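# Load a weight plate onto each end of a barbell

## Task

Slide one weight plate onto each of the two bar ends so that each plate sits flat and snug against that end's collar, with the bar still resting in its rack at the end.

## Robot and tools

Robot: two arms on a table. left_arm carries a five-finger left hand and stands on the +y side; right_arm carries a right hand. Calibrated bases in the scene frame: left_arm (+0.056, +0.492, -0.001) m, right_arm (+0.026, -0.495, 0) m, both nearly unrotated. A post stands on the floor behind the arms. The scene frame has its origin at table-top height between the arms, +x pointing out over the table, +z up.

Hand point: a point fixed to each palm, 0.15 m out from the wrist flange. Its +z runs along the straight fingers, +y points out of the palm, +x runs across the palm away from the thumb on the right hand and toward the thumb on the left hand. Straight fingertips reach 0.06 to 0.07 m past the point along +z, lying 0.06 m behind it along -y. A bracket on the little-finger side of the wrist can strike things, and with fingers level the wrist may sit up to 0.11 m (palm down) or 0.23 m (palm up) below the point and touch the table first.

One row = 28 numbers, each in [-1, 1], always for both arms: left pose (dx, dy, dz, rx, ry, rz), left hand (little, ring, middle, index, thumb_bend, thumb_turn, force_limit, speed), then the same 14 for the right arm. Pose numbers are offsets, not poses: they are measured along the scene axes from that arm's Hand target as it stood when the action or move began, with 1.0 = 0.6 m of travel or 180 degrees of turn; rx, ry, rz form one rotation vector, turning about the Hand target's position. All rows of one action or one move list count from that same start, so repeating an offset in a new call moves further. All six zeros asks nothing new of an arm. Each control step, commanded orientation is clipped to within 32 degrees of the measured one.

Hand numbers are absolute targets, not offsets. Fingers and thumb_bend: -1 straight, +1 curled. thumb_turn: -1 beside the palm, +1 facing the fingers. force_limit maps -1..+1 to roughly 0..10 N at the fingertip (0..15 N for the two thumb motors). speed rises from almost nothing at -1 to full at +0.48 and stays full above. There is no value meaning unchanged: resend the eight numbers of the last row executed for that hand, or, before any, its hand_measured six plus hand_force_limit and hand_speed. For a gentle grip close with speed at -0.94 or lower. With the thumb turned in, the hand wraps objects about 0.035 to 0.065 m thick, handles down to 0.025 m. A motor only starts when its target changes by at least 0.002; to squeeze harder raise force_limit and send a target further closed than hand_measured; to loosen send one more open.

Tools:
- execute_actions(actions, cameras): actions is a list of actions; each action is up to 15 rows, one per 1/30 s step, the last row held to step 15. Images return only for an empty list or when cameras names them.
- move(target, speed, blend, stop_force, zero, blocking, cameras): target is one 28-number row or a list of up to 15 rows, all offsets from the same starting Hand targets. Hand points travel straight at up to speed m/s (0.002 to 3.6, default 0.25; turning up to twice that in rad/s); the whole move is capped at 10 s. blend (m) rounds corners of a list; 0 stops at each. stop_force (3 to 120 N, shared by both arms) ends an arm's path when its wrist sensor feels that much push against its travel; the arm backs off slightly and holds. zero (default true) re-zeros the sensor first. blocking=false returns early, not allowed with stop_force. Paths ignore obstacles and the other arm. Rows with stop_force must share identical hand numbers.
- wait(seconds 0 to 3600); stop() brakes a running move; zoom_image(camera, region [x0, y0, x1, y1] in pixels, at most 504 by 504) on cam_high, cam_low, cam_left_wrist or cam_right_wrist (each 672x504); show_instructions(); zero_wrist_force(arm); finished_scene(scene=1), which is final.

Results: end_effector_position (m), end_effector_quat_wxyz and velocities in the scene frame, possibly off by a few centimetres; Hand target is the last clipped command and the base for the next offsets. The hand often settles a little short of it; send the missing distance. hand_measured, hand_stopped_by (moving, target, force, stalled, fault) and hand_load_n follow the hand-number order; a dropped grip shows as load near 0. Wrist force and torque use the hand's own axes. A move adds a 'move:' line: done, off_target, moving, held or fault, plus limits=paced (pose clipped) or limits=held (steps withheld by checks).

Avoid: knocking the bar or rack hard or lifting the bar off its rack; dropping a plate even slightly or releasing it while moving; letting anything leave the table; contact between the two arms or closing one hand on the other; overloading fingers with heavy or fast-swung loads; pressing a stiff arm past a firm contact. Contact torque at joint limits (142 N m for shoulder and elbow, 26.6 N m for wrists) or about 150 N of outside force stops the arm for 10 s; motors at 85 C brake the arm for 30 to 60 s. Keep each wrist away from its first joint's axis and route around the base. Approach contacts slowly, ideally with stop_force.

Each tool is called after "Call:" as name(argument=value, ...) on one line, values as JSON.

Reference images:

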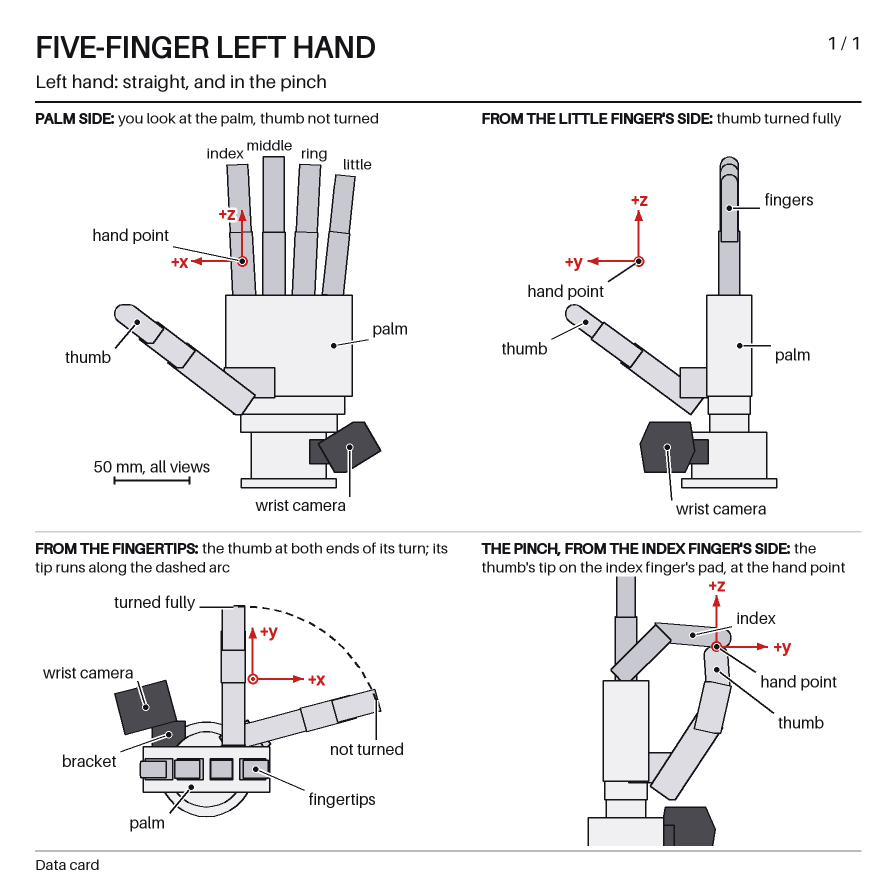

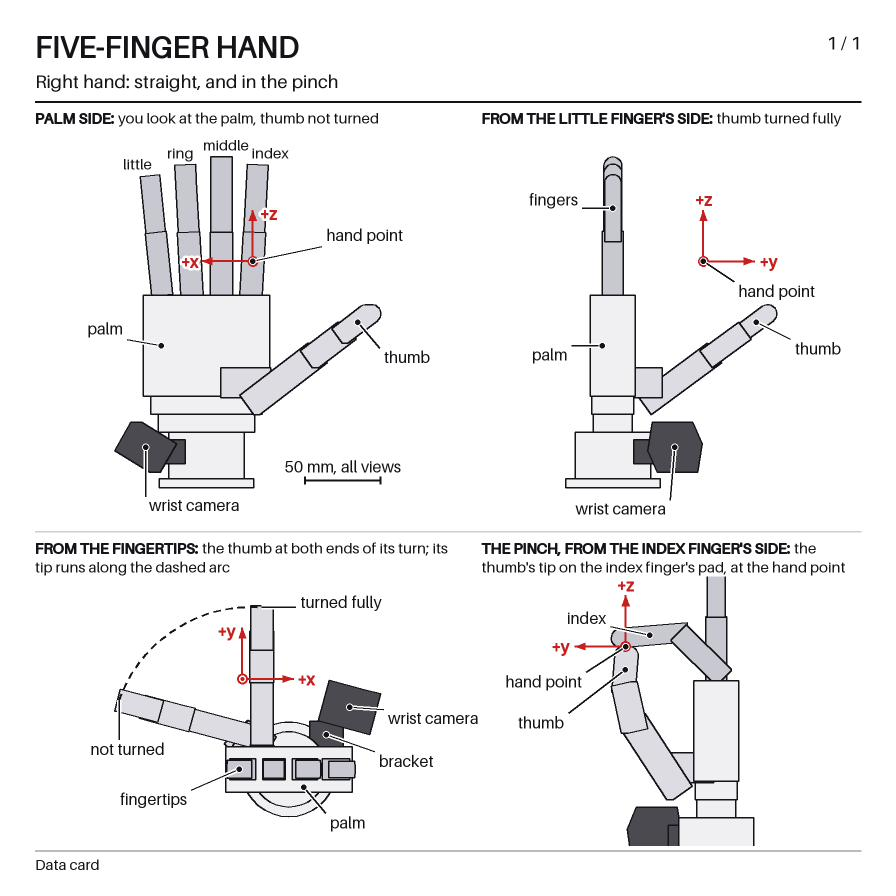

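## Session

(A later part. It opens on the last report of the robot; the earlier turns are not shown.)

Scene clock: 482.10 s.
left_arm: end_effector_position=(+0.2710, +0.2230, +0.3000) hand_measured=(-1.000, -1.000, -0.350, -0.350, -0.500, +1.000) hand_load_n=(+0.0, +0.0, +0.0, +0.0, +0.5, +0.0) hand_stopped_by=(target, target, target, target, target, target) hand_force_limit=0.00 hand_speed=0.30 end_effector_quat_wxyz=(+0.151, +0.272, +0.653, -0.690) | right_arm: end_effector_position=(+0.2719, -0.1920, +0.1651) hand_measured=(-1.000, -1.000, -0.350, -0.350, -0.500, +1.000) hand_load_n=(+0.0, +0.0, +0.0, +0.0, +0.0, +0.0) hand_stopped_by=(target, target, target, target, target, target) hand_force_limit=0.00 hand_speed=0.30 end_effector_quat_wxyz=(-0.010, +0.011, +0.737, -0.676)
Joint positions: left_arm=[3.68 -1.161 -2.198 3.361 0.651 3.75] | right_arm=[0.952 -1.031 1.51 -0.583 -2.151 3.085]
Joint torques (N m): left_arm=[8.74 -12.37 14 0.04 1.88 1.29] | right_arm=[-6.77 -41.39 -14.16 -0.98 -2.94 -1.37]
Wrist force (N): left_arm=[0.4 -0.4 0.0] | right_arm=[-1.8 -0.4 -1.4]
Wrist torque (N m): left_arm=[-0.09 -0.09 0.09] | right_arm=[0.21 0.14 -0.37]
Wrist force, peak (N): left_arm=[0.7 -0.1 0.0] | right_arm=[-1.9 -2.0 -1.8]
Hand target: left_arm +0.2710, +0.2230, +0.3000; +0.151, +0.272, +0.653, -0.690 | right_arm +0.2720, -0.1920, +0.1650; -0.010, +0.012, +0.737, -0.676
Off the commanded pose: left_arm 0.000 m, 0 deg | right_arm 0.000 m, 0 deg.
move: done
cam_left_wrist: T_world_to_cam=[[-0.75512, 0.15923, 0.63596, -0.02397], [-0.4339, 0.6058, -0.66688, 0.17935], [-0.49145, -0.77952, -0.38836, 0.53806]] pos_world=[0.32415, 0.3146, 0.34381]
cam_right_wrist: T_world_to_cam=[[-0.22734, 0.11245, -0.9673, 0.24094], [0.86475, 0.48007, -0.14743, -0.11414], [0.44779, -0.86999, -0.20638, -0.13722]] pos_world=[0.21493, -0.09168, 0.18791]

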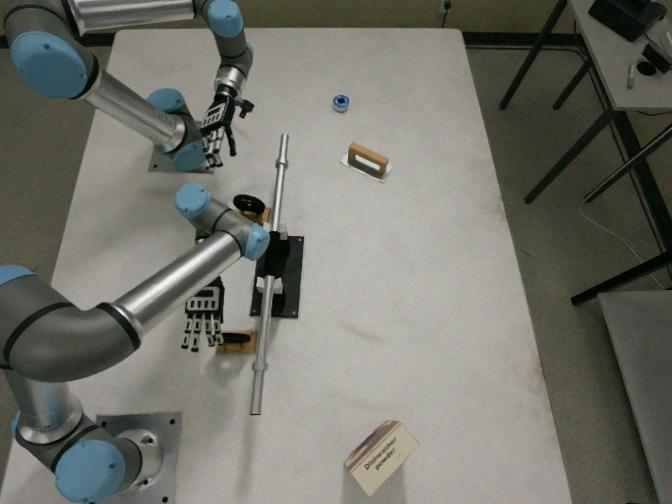

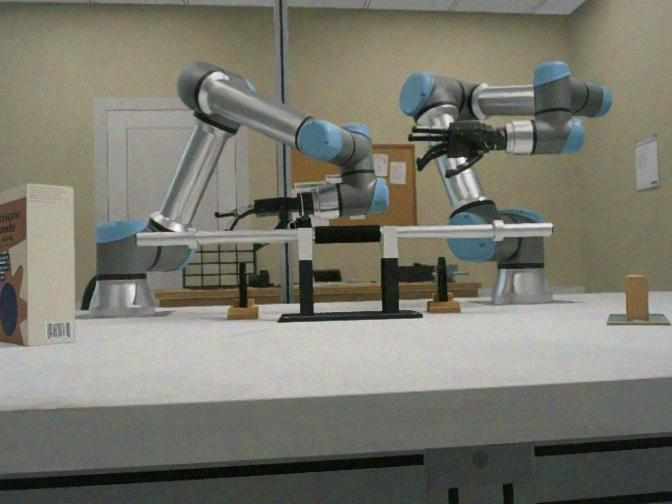

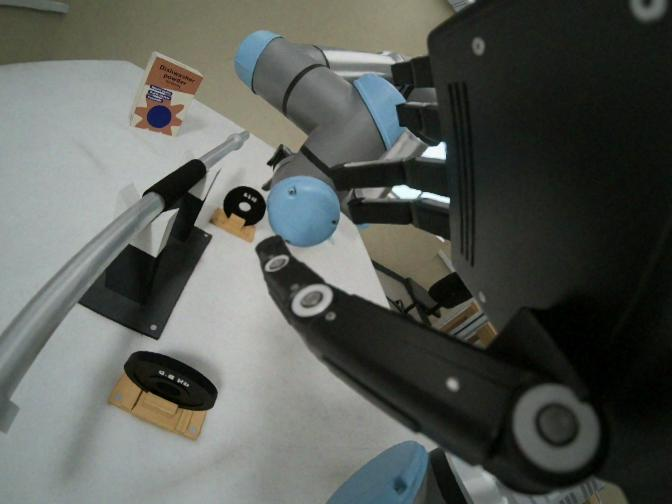

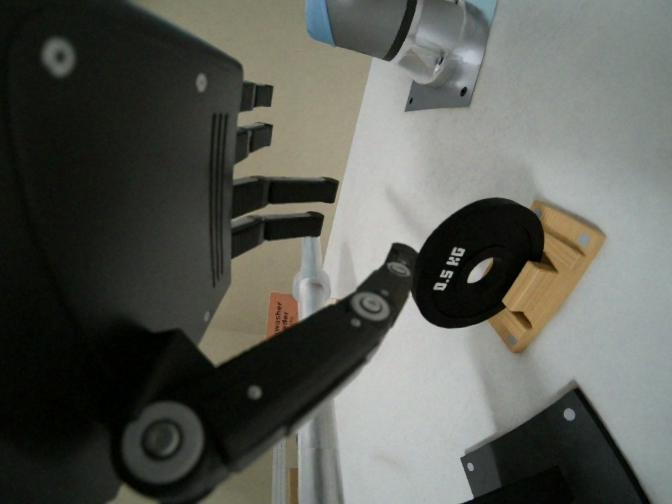

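Call:
move(target=[0, 0, 0, 0, 0, 0, -1, -1, -0.35, -0.35, -0.5, 1, 0, 0.3, 0.015, -0.005, -0.1033, 0, 0, 0, -1, -1, -0.35, -0.35, -0.5, 1, 0, 0.3], speed=0.1, stop_force=6, cameras=["all"])

Call:
zoom_image(camera="cam_right_wrist", region=[220, 130, 600, 400])

Call:
zoom_image(camera="cam_low", region=[200, 200, 300, 330])

Call:
zoom_image(camera="cam_high", region=[170, 280, 290, 380])

Scene clock: 497.23 s.
left_arm: end_effector_position=(+0.2710, +0.2230, +0.3000) hand_measured=(-1.000, -1.000, -0.350, -0.350, -0.500, +1.000) hand_load_n=(+0.0, +0.0, +0.0, -0.5, +0.0, +0.0) hand_stopped_by=(target, target, target, target, target, target) hand_force_limit=0.00 hand_speed=0.30 end_effector_quat_wxyz=(+0.151, +0.272, +0.653, -0.690) | right_arm: end_effector_position=(+0.2810, -0.1950, +0.1030) hand_measured=(-1.000, -1.000, -0.350, -0.350, -0.500, +1.000) hand_load_n=(+0.0, +0.0, +0.0, +0.0, +0.0, +0.0) hand_stopped_by=(target, target, target, target, target, target) hand_force_limit=0.00 hand_speed=0.30 end_effector_quat_wxyz=(-0.010, +0.011, +0.737, -0.676)
Joint positions: left_arm=[3.68 -1.161 -2.198 3.361 0.651 3.75] | right_arm=[0.936 -0.954 1.565 -0.716 -2.167 3.083]
Joint torques (N m): left_arm=[7.26 -11.97 13.7 0.04 1.84 1.39] | right_arm=[11.04 -51.44 -24.29 -0.95 1.99 -0.28]
Wrist force (N): left_arm=[0.3 -0.1 -0.2] | right_arm=[-1.4 -0.5 -1.7]
Wrist torque (N m): left_arm=[-0.02 -0.08 0.06] | right_arm=[0.20 0.06 -0.24]
Wrist force, peak (N): left_arm=[0.5 -0.4 -0.4] | right_arm=[-2.0 -0.6 -1.7]
Hand target: left_arm +0.2710, +0.2230, +0.3000; +0.151, +0.272, +0.653, -0.690 | right_arm +0.2810, -0.1950, +0.1030; -0.010, +0.012, +0.737, -0.676
Off the commanded pose: left_arm 0.000 m, 0 deg | right_arm 0.000 m, 0 deg.
move: done
cam_left_wrist: T_world_to_cam=[[-0.75512, 0.15923, 0.63596, -0.02397], [-0.4339, 0.6058, -0.66688, 0.17935], [-0.49145, -0.77952, -0.38836, 0.53806]] pos_world=[0.32415, 0.3146, 0.34381]
cam_right_wrist: T_world_to_cam=[[-0.2274, 0.11255, -0.96728, 0.18327], [0.86479, 0.48, -0.14745, -0.12965], [0.4477, -0.87002, -0.20648, -0.15665]] pos_world=[0.22393, -0.09468, 0.12581]

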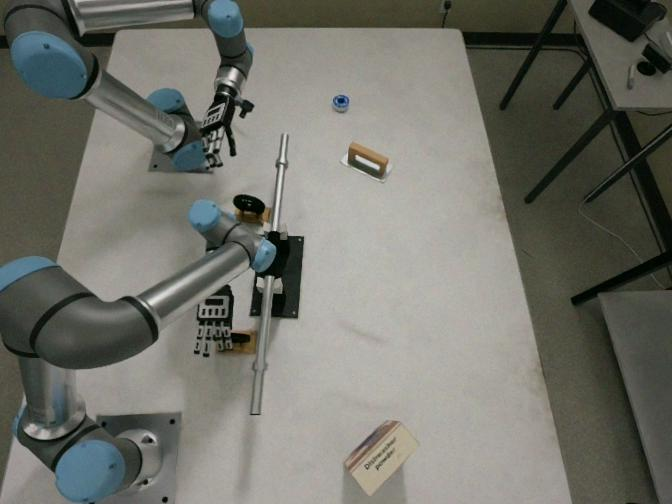

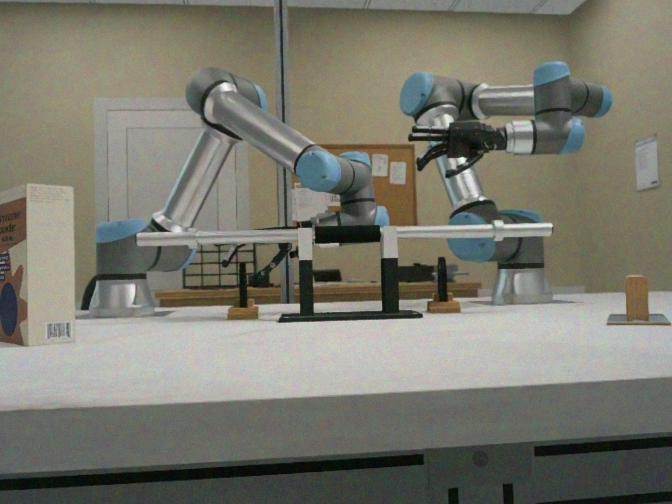

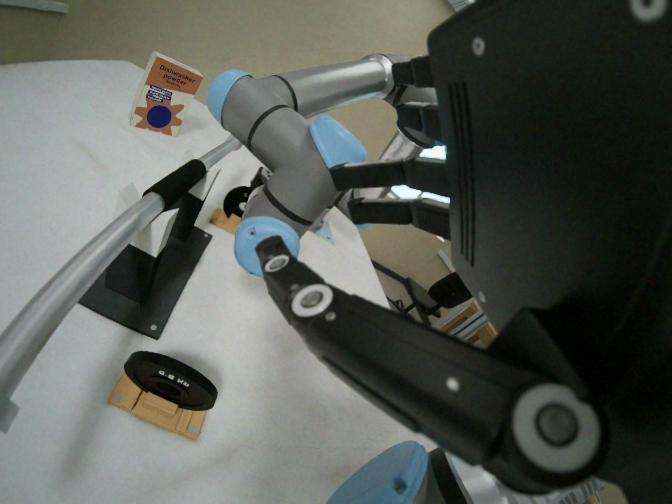

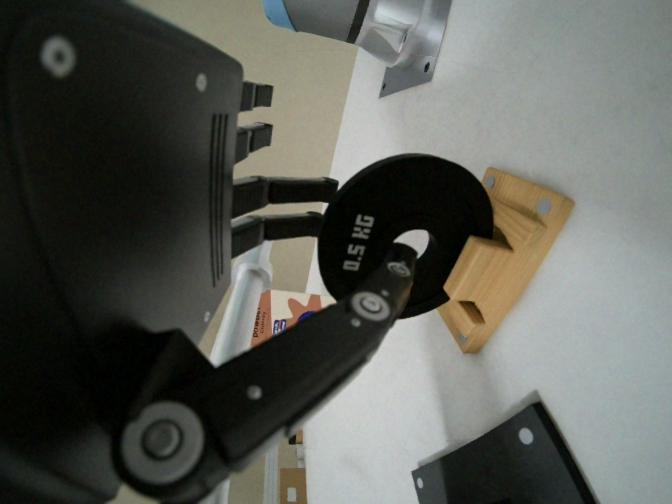

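Scaled by 1.326 from the camera's image (finer frame: 960x720).

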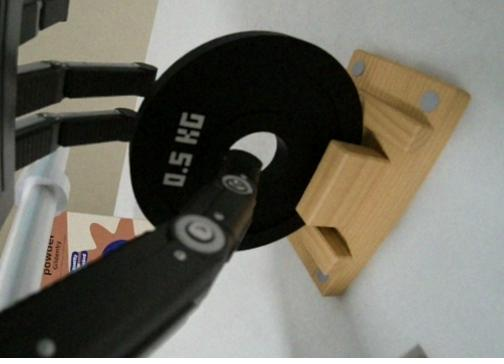

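Scaled by 3.877.

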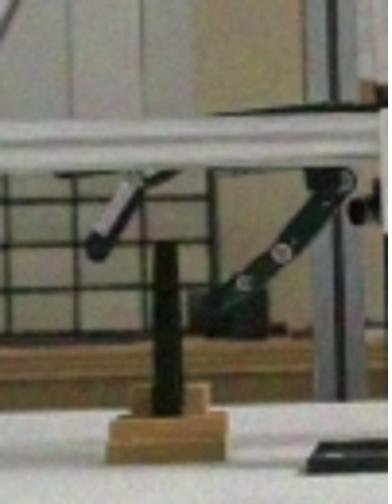

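Scaled by 4.200.

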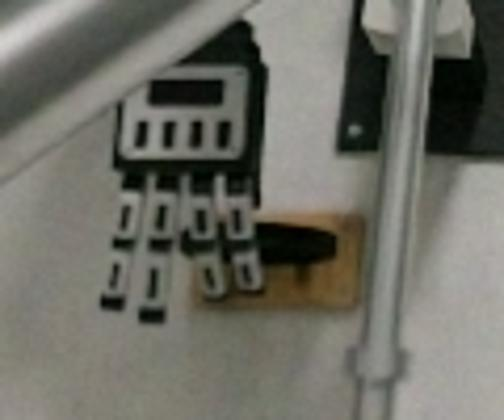

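Call:
move(target=[0, 0, 0, 0, 0, 0, -1, -1, -0.35, -0.35, -0.5, 1, 0, 0.3, 0.005, 0, 0, 0, 0, 0, -1, -1, -0.35, -0.35, -0.5, 1, 0, 0.3], speed=0.05)

Call:
move(target=[0, 0, 0, 0, 0, 0, -1, -1, -0.35, -0.35, -0.5, 1, 0, 0.3, 0, 0, 0, 0, 0, 0, -1, -1, 0.2, 0.2, 0.2, 1, -0.6, -0.9], cameras=["cam_low", "cam_right_wrist", "cam_high"])

Call:
zoom_image(camera="cam_right_wrist", region=[220, 130, 600, 400])

Call:
zoom_image(camera="cam_low", region=[200, 200, 300, 330])

Scene clock: 516.23 s.
left_arm: end_effector_position=(+0.2710, +0.2230, +0.3000) hand_measured=(-1.000, -1.000, -0.350, -0.350, -0.500, +1.000) hand_load_n=(+0.0, +0.0, +0.0, +0.0, +0.0, +0.0) hand_stopped_by=(target, target, target, target, target, target) hand_force_limit=0.00 hand_speed=0.30 end_effector_quat_wxyz=(+0.151, +0.272, +0.653, -0.690) | right_arm: end_effector_position=(+0.2840, -0.1950, +0.1030) hand_measured=(-1.000, -1.000, -0.350, -0.350, -0.500, +1.000) hand_load_n=(+0.0, +0.0, +0.0, +0.0, +0.0, +0.0) hand_stopped_by=(target, target, target, target, target, target) hand_force_limit=0.00 hand_speed=0.30 end_effector_quat_wxyz=(-0.010, +0.012, +0.737, -0.676)
Joint positions: left_arm=[3.68 -1.161 -2.198 3.361 0.651 3.75] | right_arm=[0.932 -0.952 1.561 -0.714 -2.171 3.082]
Joint torques (N m): left_arm=[7.4 -12.09 13.53 0.09 1.52 1.16] | right_arm=[10.31 -39.28 -6.75 1.82 2.05 -1.87]
Wrist force (N): left_arm=[0.4 -0.2 0.2] | right_arm=[-1.8 -0.3 -1.6]
Wrist torque (N m): left_arm=[-0.07 -0.07 0.08] | right_arm=[0.23 0.13 -0.27]
Wrist force, peak (N): left_arm=[0.7 0.1 -0.4] | right_arm=[-2.2 -0.1 -1.7]
Hand target: left_arm +0.2710, +0.2230, +0.3000; +0.151, +0.272, +0.653, -0.690 | right_arm +0.2840, -0.1950, +0.1030; -0.010, +0.012, +0.737, -0.676
Off the commanded pose: left_arm 0.000 m, 0 deg | right_arm 0.000 m, 0 deg.
move: done

Scene clock: 518.40 s.
left_arm: end_effector_position=(+0.2710, +0.2230, +0.3000) hand_measured=(-1.000, -1.000, -0.350, -0.350, -0.500, +1.000) hand_load_n=(+0.0, +0.0, +0.0, +0.0, +0.0, +0.0) hand_stopped_by=(target, target, target, target, target, target) hand_force_limit=0.00 hand_speed=0.30 end_effector_quat_wxyz=(+0.151, +0.272, +0.653, -0.690) | right_arm: end_effector_position=(+0.2840, -0.1950, +0.1030) hand_measured=(-1.000, -1.000, +0.170, +0.162, -0.224, +1.000) hand_load_n=(+0.0, +0.0, +3.0, +2.0, +3.0, +0.0) hand_stopped_by=(target, target, force, force, force, target) hand_force_limit=-0.60 hand_speed=-0.90 end_effector_quat_wxyz=(-0.010, +0.012, +0.737, -0.676)
Joint positions: left_arm=[3.68 -1.161 -2.198 3.361 0.651 3.75] | right_arm=[0.932 -0.952 1.561 -0.714 -2.171 3.082]
Joint torques (N m): left_arm=[7.93 -11.77 13.55 0.22 1.52 1.11] | right_arm=[10.45 -50.77 -7.97 -0.97 1.68 -1.73]
Wrist force (N): left_arm=[0.3 -0.1 0.0] | right_arm=[-1.8 -0.4 -2.3]
Wrist torque (N m): left_arm=[-0.03 -0.07 0.06] | right_arm=[0.28 0.14 -0.27]
Wrist force, peak (N): left_arm=[0.3 -0.3 -0.5] | right_arm=[-2.0 -0.9 -2.4]
Hand target: left_arm +0.2710, +0.2230, +0.3000; +0.151, +0.272, +0.653, -0.690 | right_arm +0.2840, -0.1950, +0.1030; -0.010, +0.012, +0.737, -0.676
Off the commanded pose: left_arm 0.000 m, 0 deg | right_arm 0.000 m, 0 deg.
move: done
cam_right_wrist: T_world_to_cam=[[-0.22731, 0.1126, -0.96729, 0.18394], [0.86481, 0.47999, -0.14735, -0.13226], [0.4477, -0.87002, -0.20648, -0.15799]] pos_world=[0.22693, -0.09468, 0.12581]
Images, in order (width x height): cam_high 672x504, cam_low 672x504, cam_right_wrist 672x504.

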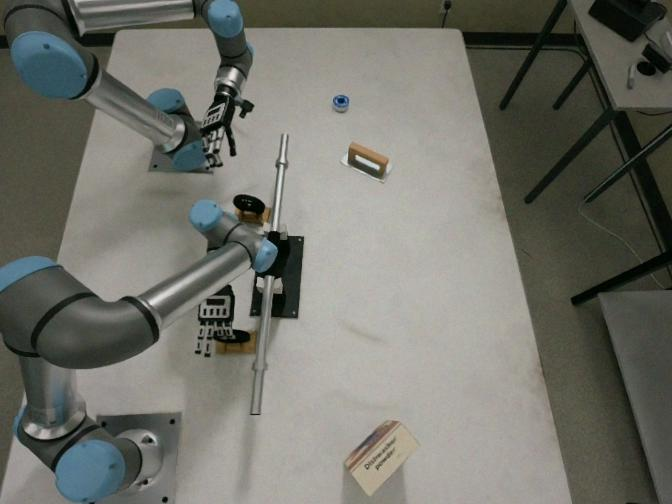

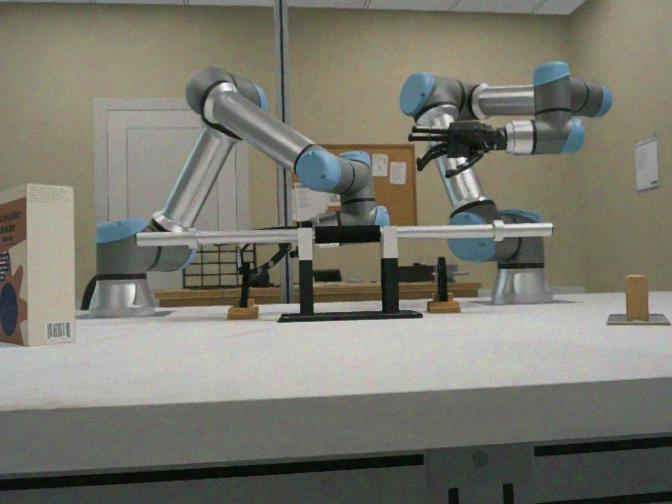

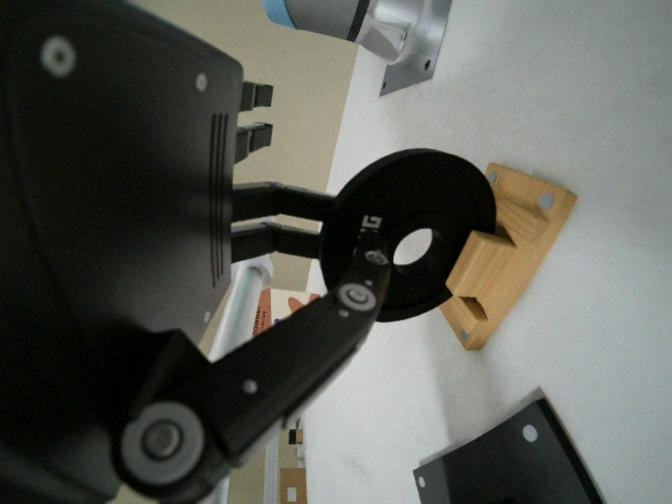

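Scaled by 1.326 from the camera's image (finer frame: 960x720).

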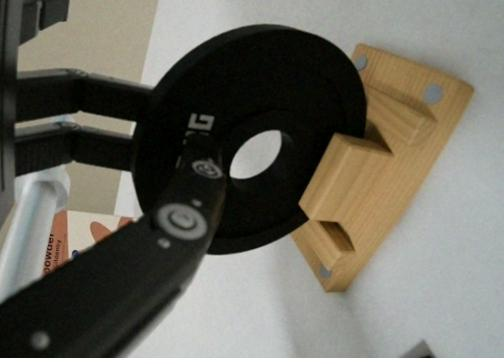

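Scaled by 3.877.

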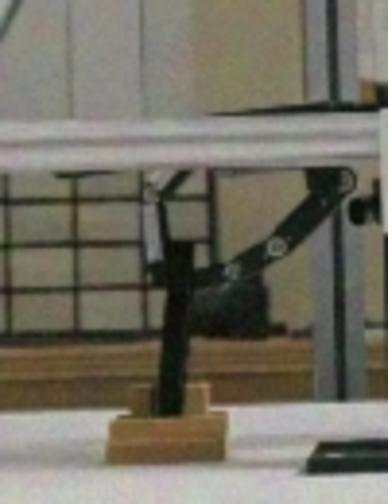

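Call:
move(target=[0, 0, 0, 0, 0, 0, -1, -1, -0.35, -0.35, -0.5, 1, 0, 0.3, 0, -0.0142, 0, 0, 0, 0, -1, -1, 0.2, 0.2, 0.2, 1, -0.6, -0.9], speed=0.02, cameras=["cam_low", "cam_right_wrist"])

Call:
zoom_image(camera="cam_low", region=[200, 200, 300, 330])

Call:
zoom_image(camera="cam_right_wrist", region=[220, 130, 600, 400])

Scene clock: 533.77 s.
left_arm: end_effector_position=(+0.2710, +0.2230, +0.3000) hand_measured=(-1.000, -1.000, -0.350, -0.350, -0.500, +1.000) hand_load_n=(+0.0, +0.0, +0.0, +0.0, +0.5, +0.0) hand_stopped_by=(target, target, target, target, target, target) hand_force_limit=0.00 hand_speed=0.30 end_effector_quat_wxyz=(+0.151, +0.272, +0.653, -0.690) | right_arm: end_effector_position=(+0.2840, -0.2036, +0.1030) hand_measured=(-1.000, -1.000, +0.170, +0.160, -0.224, +1.000) hand_load_n=(-0.5, +0.0, +4.5, +3.5, +2.0, +0.0) hand_stopped_by=(target, target, force, force, force, target) hand_force_limit=-0.60 hand_speed=-0.90 end_effector_quat_wxyz=(-0.010, +0.012, +0.737, -0.676) end_effector_velocity=(+0.001, +0.001, +0.001) end_effector_angular_velocity=(+0.002, -0.001, -0.002)
Joint positions: left_arm=[3.68 -1.161 -2.198 3.361 0.651 3.75] | right_arm=[0.923 -0.967 1.589 -0.727 -2.18 3.081]
Joint velocities: left_arm=[within noise] | right_arm=[-0.001 0.001 -0.005 0.002 0.001 0]
Joint torques (N m): left_arm=[7.66 -10.65 12.02 0.18 1.4 0.85] | right_arm=[6.61 -29.34 -24.75 3.51 0.05 -1.79]
Wrist force (N): left_arm=[0.3 -0.4 -0.2] | right_arm=[-1.6 2.4 -2.6]
Wrist torque (N m): left_arm=[-0.07 -0.08 0.07] | right_arm=[0.21 0.13 -0.22]
Wrist force, peak (N): left_arm=[0.7 -0.1 -0.1] | right_arm=[-2.2 3.4 -2.6]
Hand target: left_arm +0.2710, +0.2230, +0.3000; +0.151, +0.272, +0.653, -0.690 | right_arm +0.2840, -0.2035, +0.1030; -0.010, +0.012, +0.737, -0.676
Off the commanded pose: left_arm 0.000 m, 0 deg | right_arm 0.000 m, 0 deg.
move: done
cam_right_wrist: T_world_to_cam=[[-0.22719, 0.11276, -0.9673, 0.18502], [0.86478, 0.4801, -0.14715, -0.12822], [0.44781, -0.86994, -0.20659, -0.1655]] pos_world=[0.22703, -0.10328, 0.12591]

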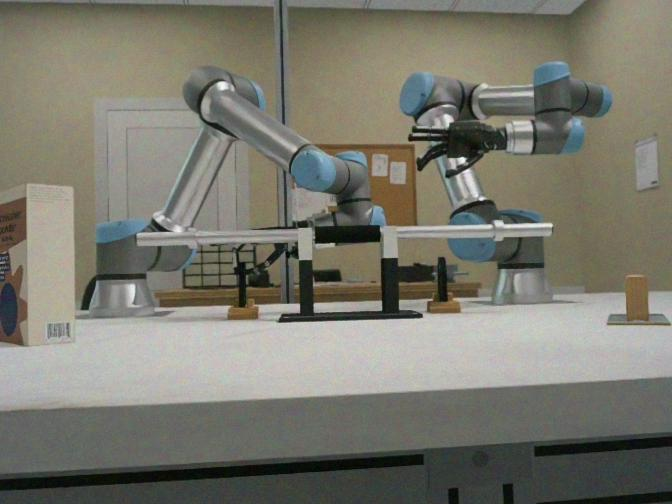

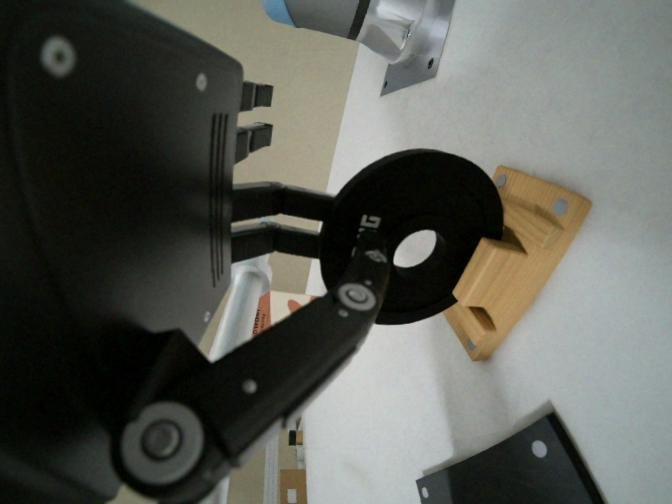

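Scaled by 3.877.

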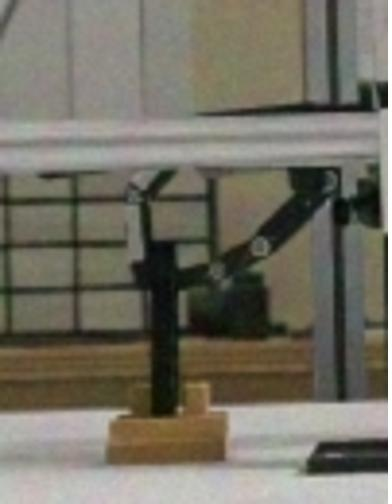

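Scaled by 1.326 from the camera's image (finer frame: 960x720).

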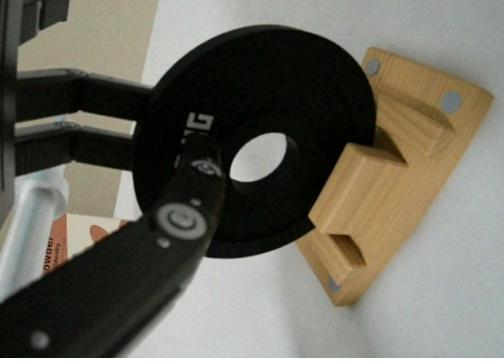

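Call:
move(target=[0, 0, 0, 0, 0, 0, -1, -1, -0.35, -0.35, -0.5, 1, 0, 0.3, 0, 0, 0, 0, 0, 0, -1, -1, 0.5, 0.5, 0.3, 1, 0.2, -0.94])

Call:
zero_wrist_force(arm="right_arm")

Call:
move(target=[0, 0, 0, 0, 0, 0, -1, -1, -0.35, -0.35, -0.5, 1, 0, 0.3, 0, 0, 0.0167, 0, 0, 0, -1, -1, 0.5, 0.5, 0.3, 1, 0.2, -0.94], speed=0.03, cameras=["cam_low", "cam_right_wrist"])

Call:
zoom_image(camera="cam_low", region=[200, 200, 300, 330])

Scene clock: 539.17 s.
left_arm: end_effector_position=(+0.2710, +0.2230, +0.3000) hand_measured=(-1.000, -1.000, -0.350, -0.350, -0.500, +1.000) hand_load_n=(+0.0, +0.0, +0.5, +0.0, +0.0, +0.0) hand_stopped_by=(target, target, target, target, target, target) hand_force_limit=0.00 hand_speed=0.30 end_effector_quat_wxyz=(+0.151, +0.272, +0.653, -0.690) | right_arm: end_effector_position=(+0.2840, -0.2035, +0.1030) hand_measured=(-1.000, -1.000, +0.184, +0.186, -0.176, +1.000) hand_load_n=(+0.0, -0.5, +6.5, +7.0, +9.0, +0.0) hand_stopped_by=(target, target, force, force, force, target) hand_force_limit=0.20 hand_speed=-0.94 end_effector_quat_wxyz=(-0.010, +0.012, +0.737, -0.676)
Joint positions: left_arm=[3.68 -1.161 -2.198 3.361 0.651 3.75] | right_arm=[0.923 -0.967 1.588 -0.727 -2.18 3.081]
Joint torques (N m): left_arm=[7.89 -11 13.82 0.21 1.12 1.04] | right_arm=[8.45 -29.18 -22.17 2.78 1.78 1.45]
Wrist force (N): left_arm=[0.6 0.0 -0.2] | right_arm=[-1.7 3.4 -2.8]
Wrist torque (N m): left_arm=[-0.02 -0.11 0.08] | right_arm=[0.22 0.19 -0.21]
Wrist force, peak (N): left_arm=[0.5 -0.4 -0.5] | right_arm=[-1.7 3.7 -2.5]
Hand target: left_arm +0.2710, +0.2230, +0.3000; +0.151, +0.272, +0.653, -0.690 | right_arm +0.2840, -0.2035, +0.1030; -0.010, +0.012, +0.737, -0.676
Off the commanded pose: left_arm 0.000 m, 0 deg | right_arm 0.000 m, 0 deg.
move: done

Wrist force sensor zeroed.

Scene clock: 539.77 s.
left_arm: end_effector_position=(+0.2710, +0.2230, +0.3000) hand_measured=(-1.000, -1.000, -0.350, -0.350, -0.500, +1.000) hand_load_n=(+0.0, +0.0, +0.0, +0.0, +0.0, +0.0) hand_stopped_by=(target, target, target, target, target, target) hand_force_limit=0.00 hand_speed=0.30 end_effector_quat_wxyz=(+0.151, +0.272, +0.653, -0.690) | right_arm: end_effector_position=(+0.2840, -0.2035, +0.1132) hand_measured=(-1.000, -1.000, +0.184, +0.186, -0.176, +1.000) hand_load_n=(+0.0, +0.0, +6.5, +6.5, +9.0, +0.0) hand_stopped_by=(target, target, force, force, force, target) hand_force_limit=0.20 hand_speed=-0.94 end_effector_quat_wxyz=(-0.010, +0.012, +0.737, -0.676) end_effector_velocity=(+0.001, +0.001, -0.002) end_effector_angular_velocity=(+0.003, -0.002, +0.000)
Joint positions: left_arm=[3.68 -1.161 -2.198 3.361 0.651 3.75] | right_arm=[0.923 -0.981 1.581 -0.705 -2.18 3.081]
Joint velocities: left_arm=[within noise] | right_arm=[0 0.002 0 -0.006 0 0]
Joint torques (N m): left_arm=[7.73 -11.5 13.01 0.15 1.14 1.12] | right_arm=[8.7 -31.83 -8.87 0.05 1.81 1.35]
Wrist force (N, zeroed by zero_wrist_force on right_arm): left_arm=[0.7 0.0 -0.4] | right_arm=[-0.3 1.7 0.0]
Wrist torque (N m, zeroed by zero_wrist_force on right_arm): left_arm=[-0.01 -0.14 0.08] | right_arm=[-0.03 -0.02 0.01]
Wrist force, peak (N, zeroed by zero_wrist_force on right_arm): left_arm=[0.7 0.0 -0.4] | right_arm=[0.1 3.2 0.1]
Hand target: left_arm +0.2710, +0.2230, +0.3000; +0.151, +0.272, +0.653, -0.690 | right_arm +0.2840, -0.2035, +0.1130; -0.010, +0.012, +0.737, -0.676
Off the commanded pose: left_arm 0.000 m, 0 deg | right_arm 0.000 m, 0 deg.
move: done
cam_right_wrist: T_world_to_cam=[[-0.22723, 0.11264, -0.9673, 0.19487], [0.86483, 0.47998, -0.14726, -0.12677], [0.4477, -0.87002, -0.20648, -0.1633]] pos_world=[0.22703, -0.10318, 0.13611]

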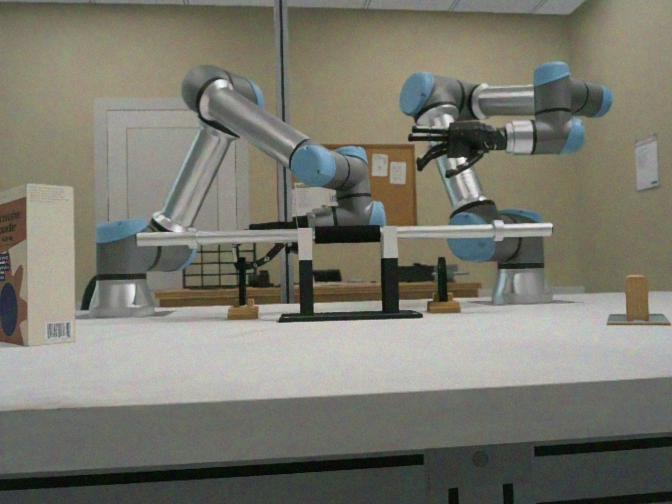

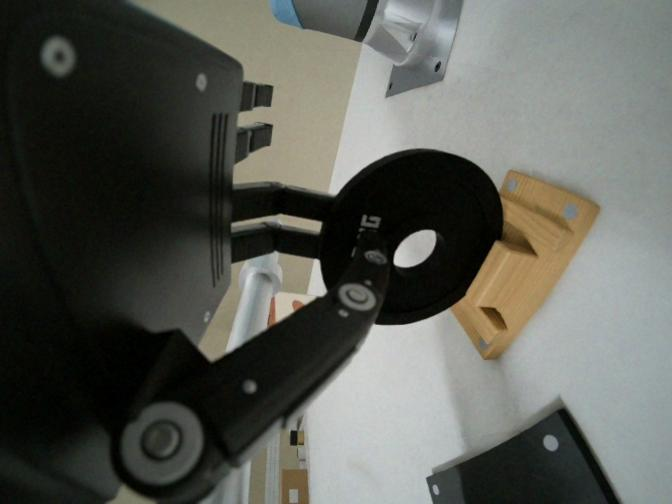

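Scaled by 3.877.

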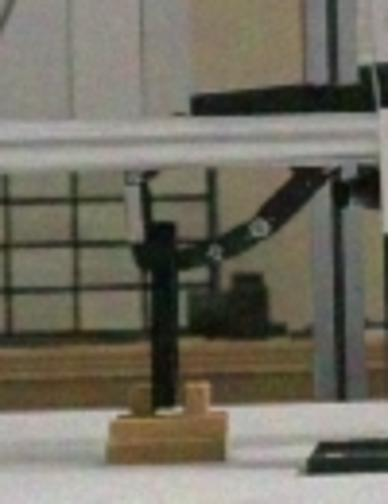

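Call:
move(target=[[0, 0, 0, 0, 0, 0, -1, -1, -0.35, -0.35, -0.5, 1, 0, 0.3, 0, 0, 0.1117, 0, 0, 0, -1, -1, 0.5, 0.5, 0.3, 1, 0.2, -0.94], [-0.0117, -0.0133, -0.2283, 0.0335, 0.0504, 0.0139, -1, -1, -0.35, -0.35, -0.5, 1, 0, 0.3, 0, -0.3942, 0.1617, 0, 0, -0.0167, -1, -1, 0.5, 0.5, 0.3, 1, 0.2, -0.94], [-0.0117, -0.0133, -0.2283, 0.0335, 0.0504, 0.0139, -1, -1, -0.35, -0.35, -0.5, 1, 0, 0.3, 0.1383, -0.3963, 0.1608, 0, 0, -0.0167, -1, -1, 0.5, 0.5, 0.3, 1, 0.2, -0.94]], speed=0.2, blend=[0.02, 0.02, 0], cameras=["all"])

Call:
zoom_image(camera="cam_low", region=[70, 160, 230, 290])

Call:
zoom_image(camera="cam_high", region=[200, 360, 320, 460])

Call:
zoom_image(camera="cam_right_wrist", region=[220, 130, 600, 400])

Call:
zoom_image(camera="cam_left_wrist", region=[60, 130, 460, 440])

Scene clock: 581.73 s.
left_arm: end_effector_position=(+0.2640, +0.2150, +0.1630) hand_measured=(-1.000, -1.000, -0.350, -0.350, -0.500, +1.000) hand_load_n=(+0.0, +0.0, +0.0, +0.0, +0.0, +0.0) hand_stopped_by=(target, target, target, target, target, target) hand_force_limit=0.00 hand_speed=0.30 end_effector_quat_wxyz=(+0.099, +0.210, +0.704, -0.671) | right_arm: end_effector_position=(+0.3668, -0.4413, +0.2095) hand_measured=(-1.000, -1.000, +0.184, +0.186, -0.176, +1.000) hand_load_n=(+0.0, +0.0, +5.5, +5.0, +9.0, +0.0) hand_stopped_by=(target, target, force, force, force, target) hand_force_limit=0.20 hand_speed=-0.94 end_effector_quat_wxyz=(-0.028, +0.031, +0.736, -0.675)
Joint positions: left_arm=[3.629 -1.254 -2.473 3.876 0.568 3.452] | right_arm=[0.428 -1.412 1.925 -0.687 -2.618 2.991]
Joint torques (N m): left_arm=[7.89 13.05 16.4 0.99 1.94 -0.61] | right_arm=[-1.18 -19.61 -26.32 3.17 -0.23 2.13]
Wrist force (N, zeroed by zero_wrist_force on right_arm): left_arm=[0.0 0.1 -0.1] | right_arm=[-0.4 1.6 2.0]
Wrist torque (N m, zeroed by zero_wrist_force on right_arm): left_arm=[-0.01 -0.01 -0.05] | right_arm=[0.01 -0.02 -0.09]
Wrist force, peak (N, zeroed by zero_wrist_force on right_arm): left_arm=[-0.2 -0.9 -0.4] | right_arm=[0.0 5.4 -0.2]
Hand target: left_arm +0.2640, +0.2150, +0.1630; +0.099, +0.210, +0.704, -0.671 | right_arm +0.3670, -0.4413, +0.2095; -0.028, +0.031, +0.736, -0.675
Off the commanded pose: left_arm 0.000 m, 0 deg | right_arm 0.000 m, 0 deg.
move: done
cam_left_wrist: T_world_to_cam=[[-0.64908, 0.05479, 0.75874, 0.03358], [-0.55578, 0.64688, -0.52216, 0.08957], [-0.51942, -0.76062, -0.38943, 0.47872]] pos_world=[0.32023, 0.30434, 0.20772]
cam_right_wrist: T_world_to_cam=[[-0.22118, 0.12434, -0.96727, 0.33646], [0.8888, 0.43393, -0.14745, -0.09917], [0.4014, -0.89232, -0.20649, -0.38026]] pos_world=[0.3152, -0.33812, 0.23231]

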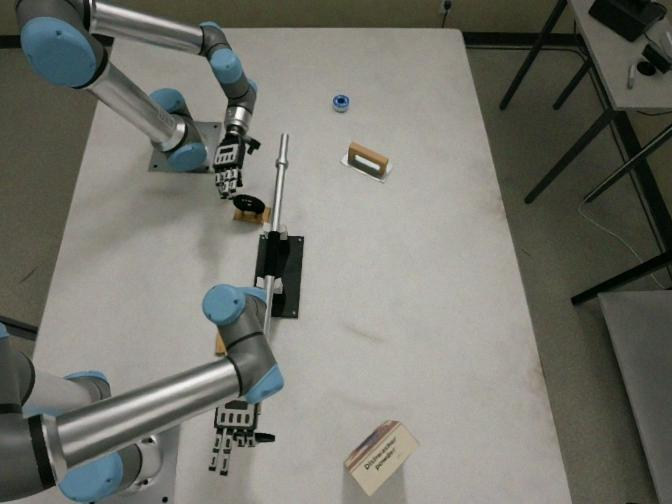

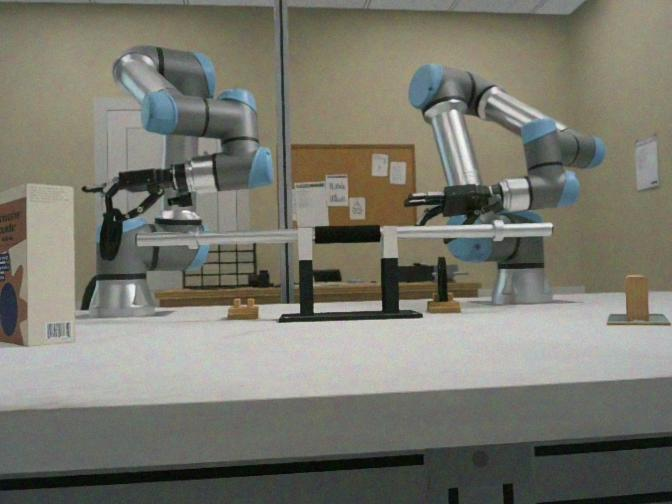

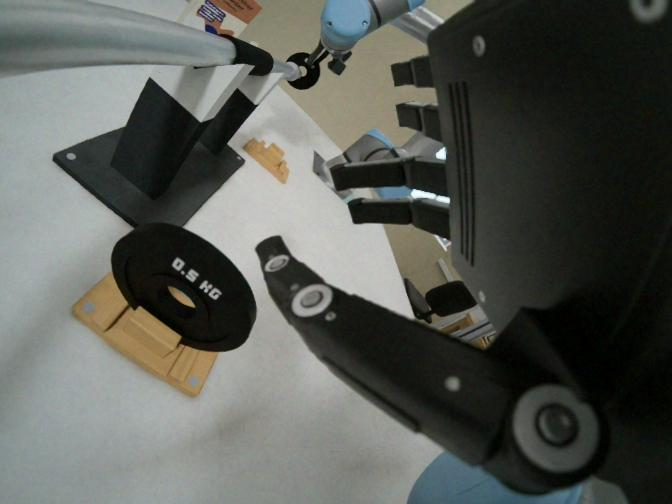

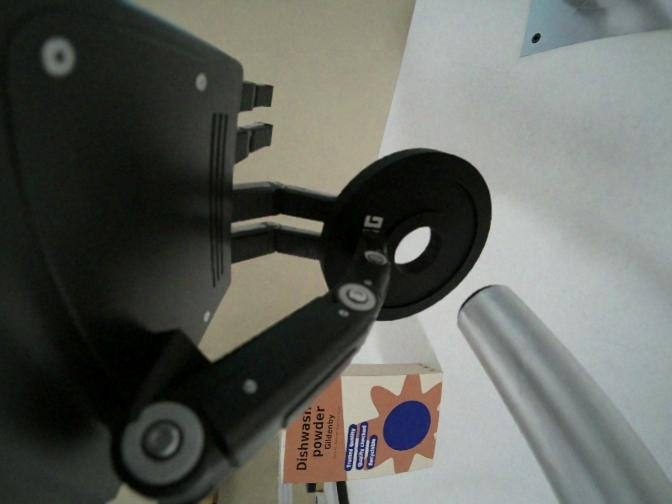

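Scaled by 3.150.

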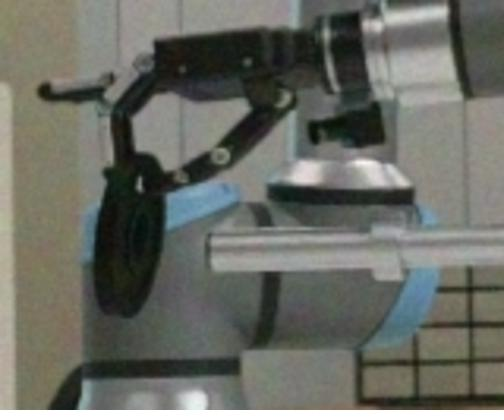

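Scaled by 4.200.

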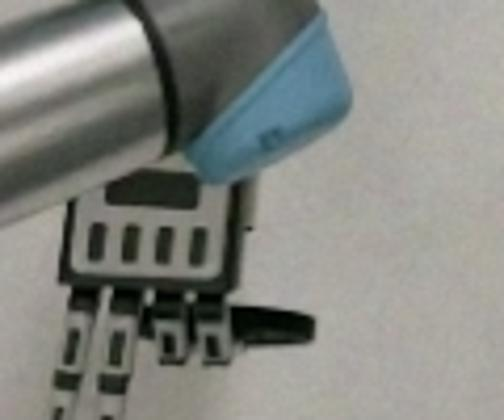

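Scaled by 1.326 from the camera's image (finer frame: 960x720).

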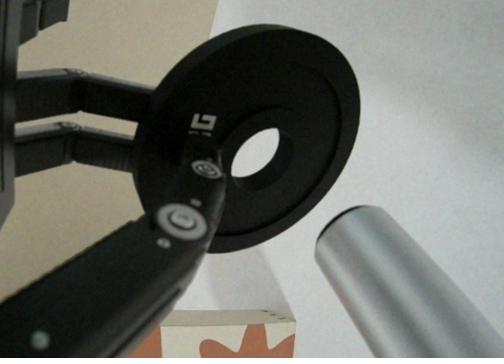

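Scaled by 1.260 from the camera's image (finer frame: 960x720).

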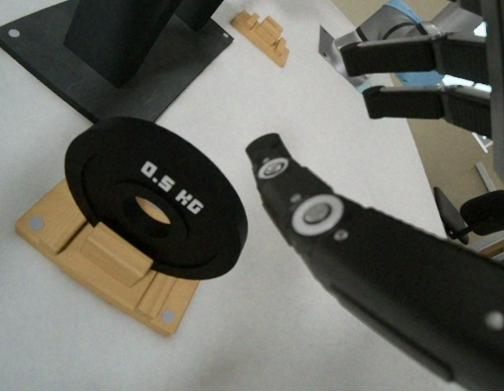

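Call:
zoom_image(camera="cam_low", region=[90, 200, 150, 270])

Call:
zoom_image(camera="cam_right_wrist", region=[310, 130, 530, 340])

Scaled by 7.200.

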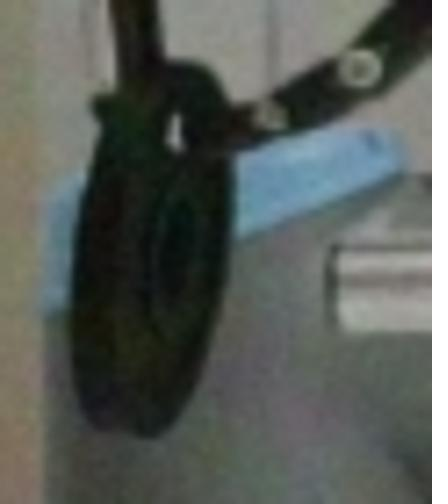

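Scaled by 2.291 from the camera's image (finer frame: 960x720).

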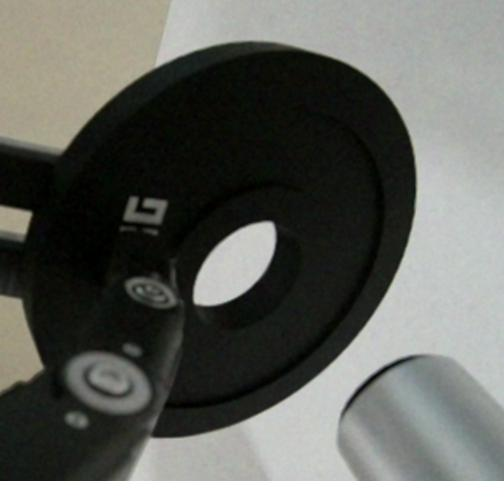

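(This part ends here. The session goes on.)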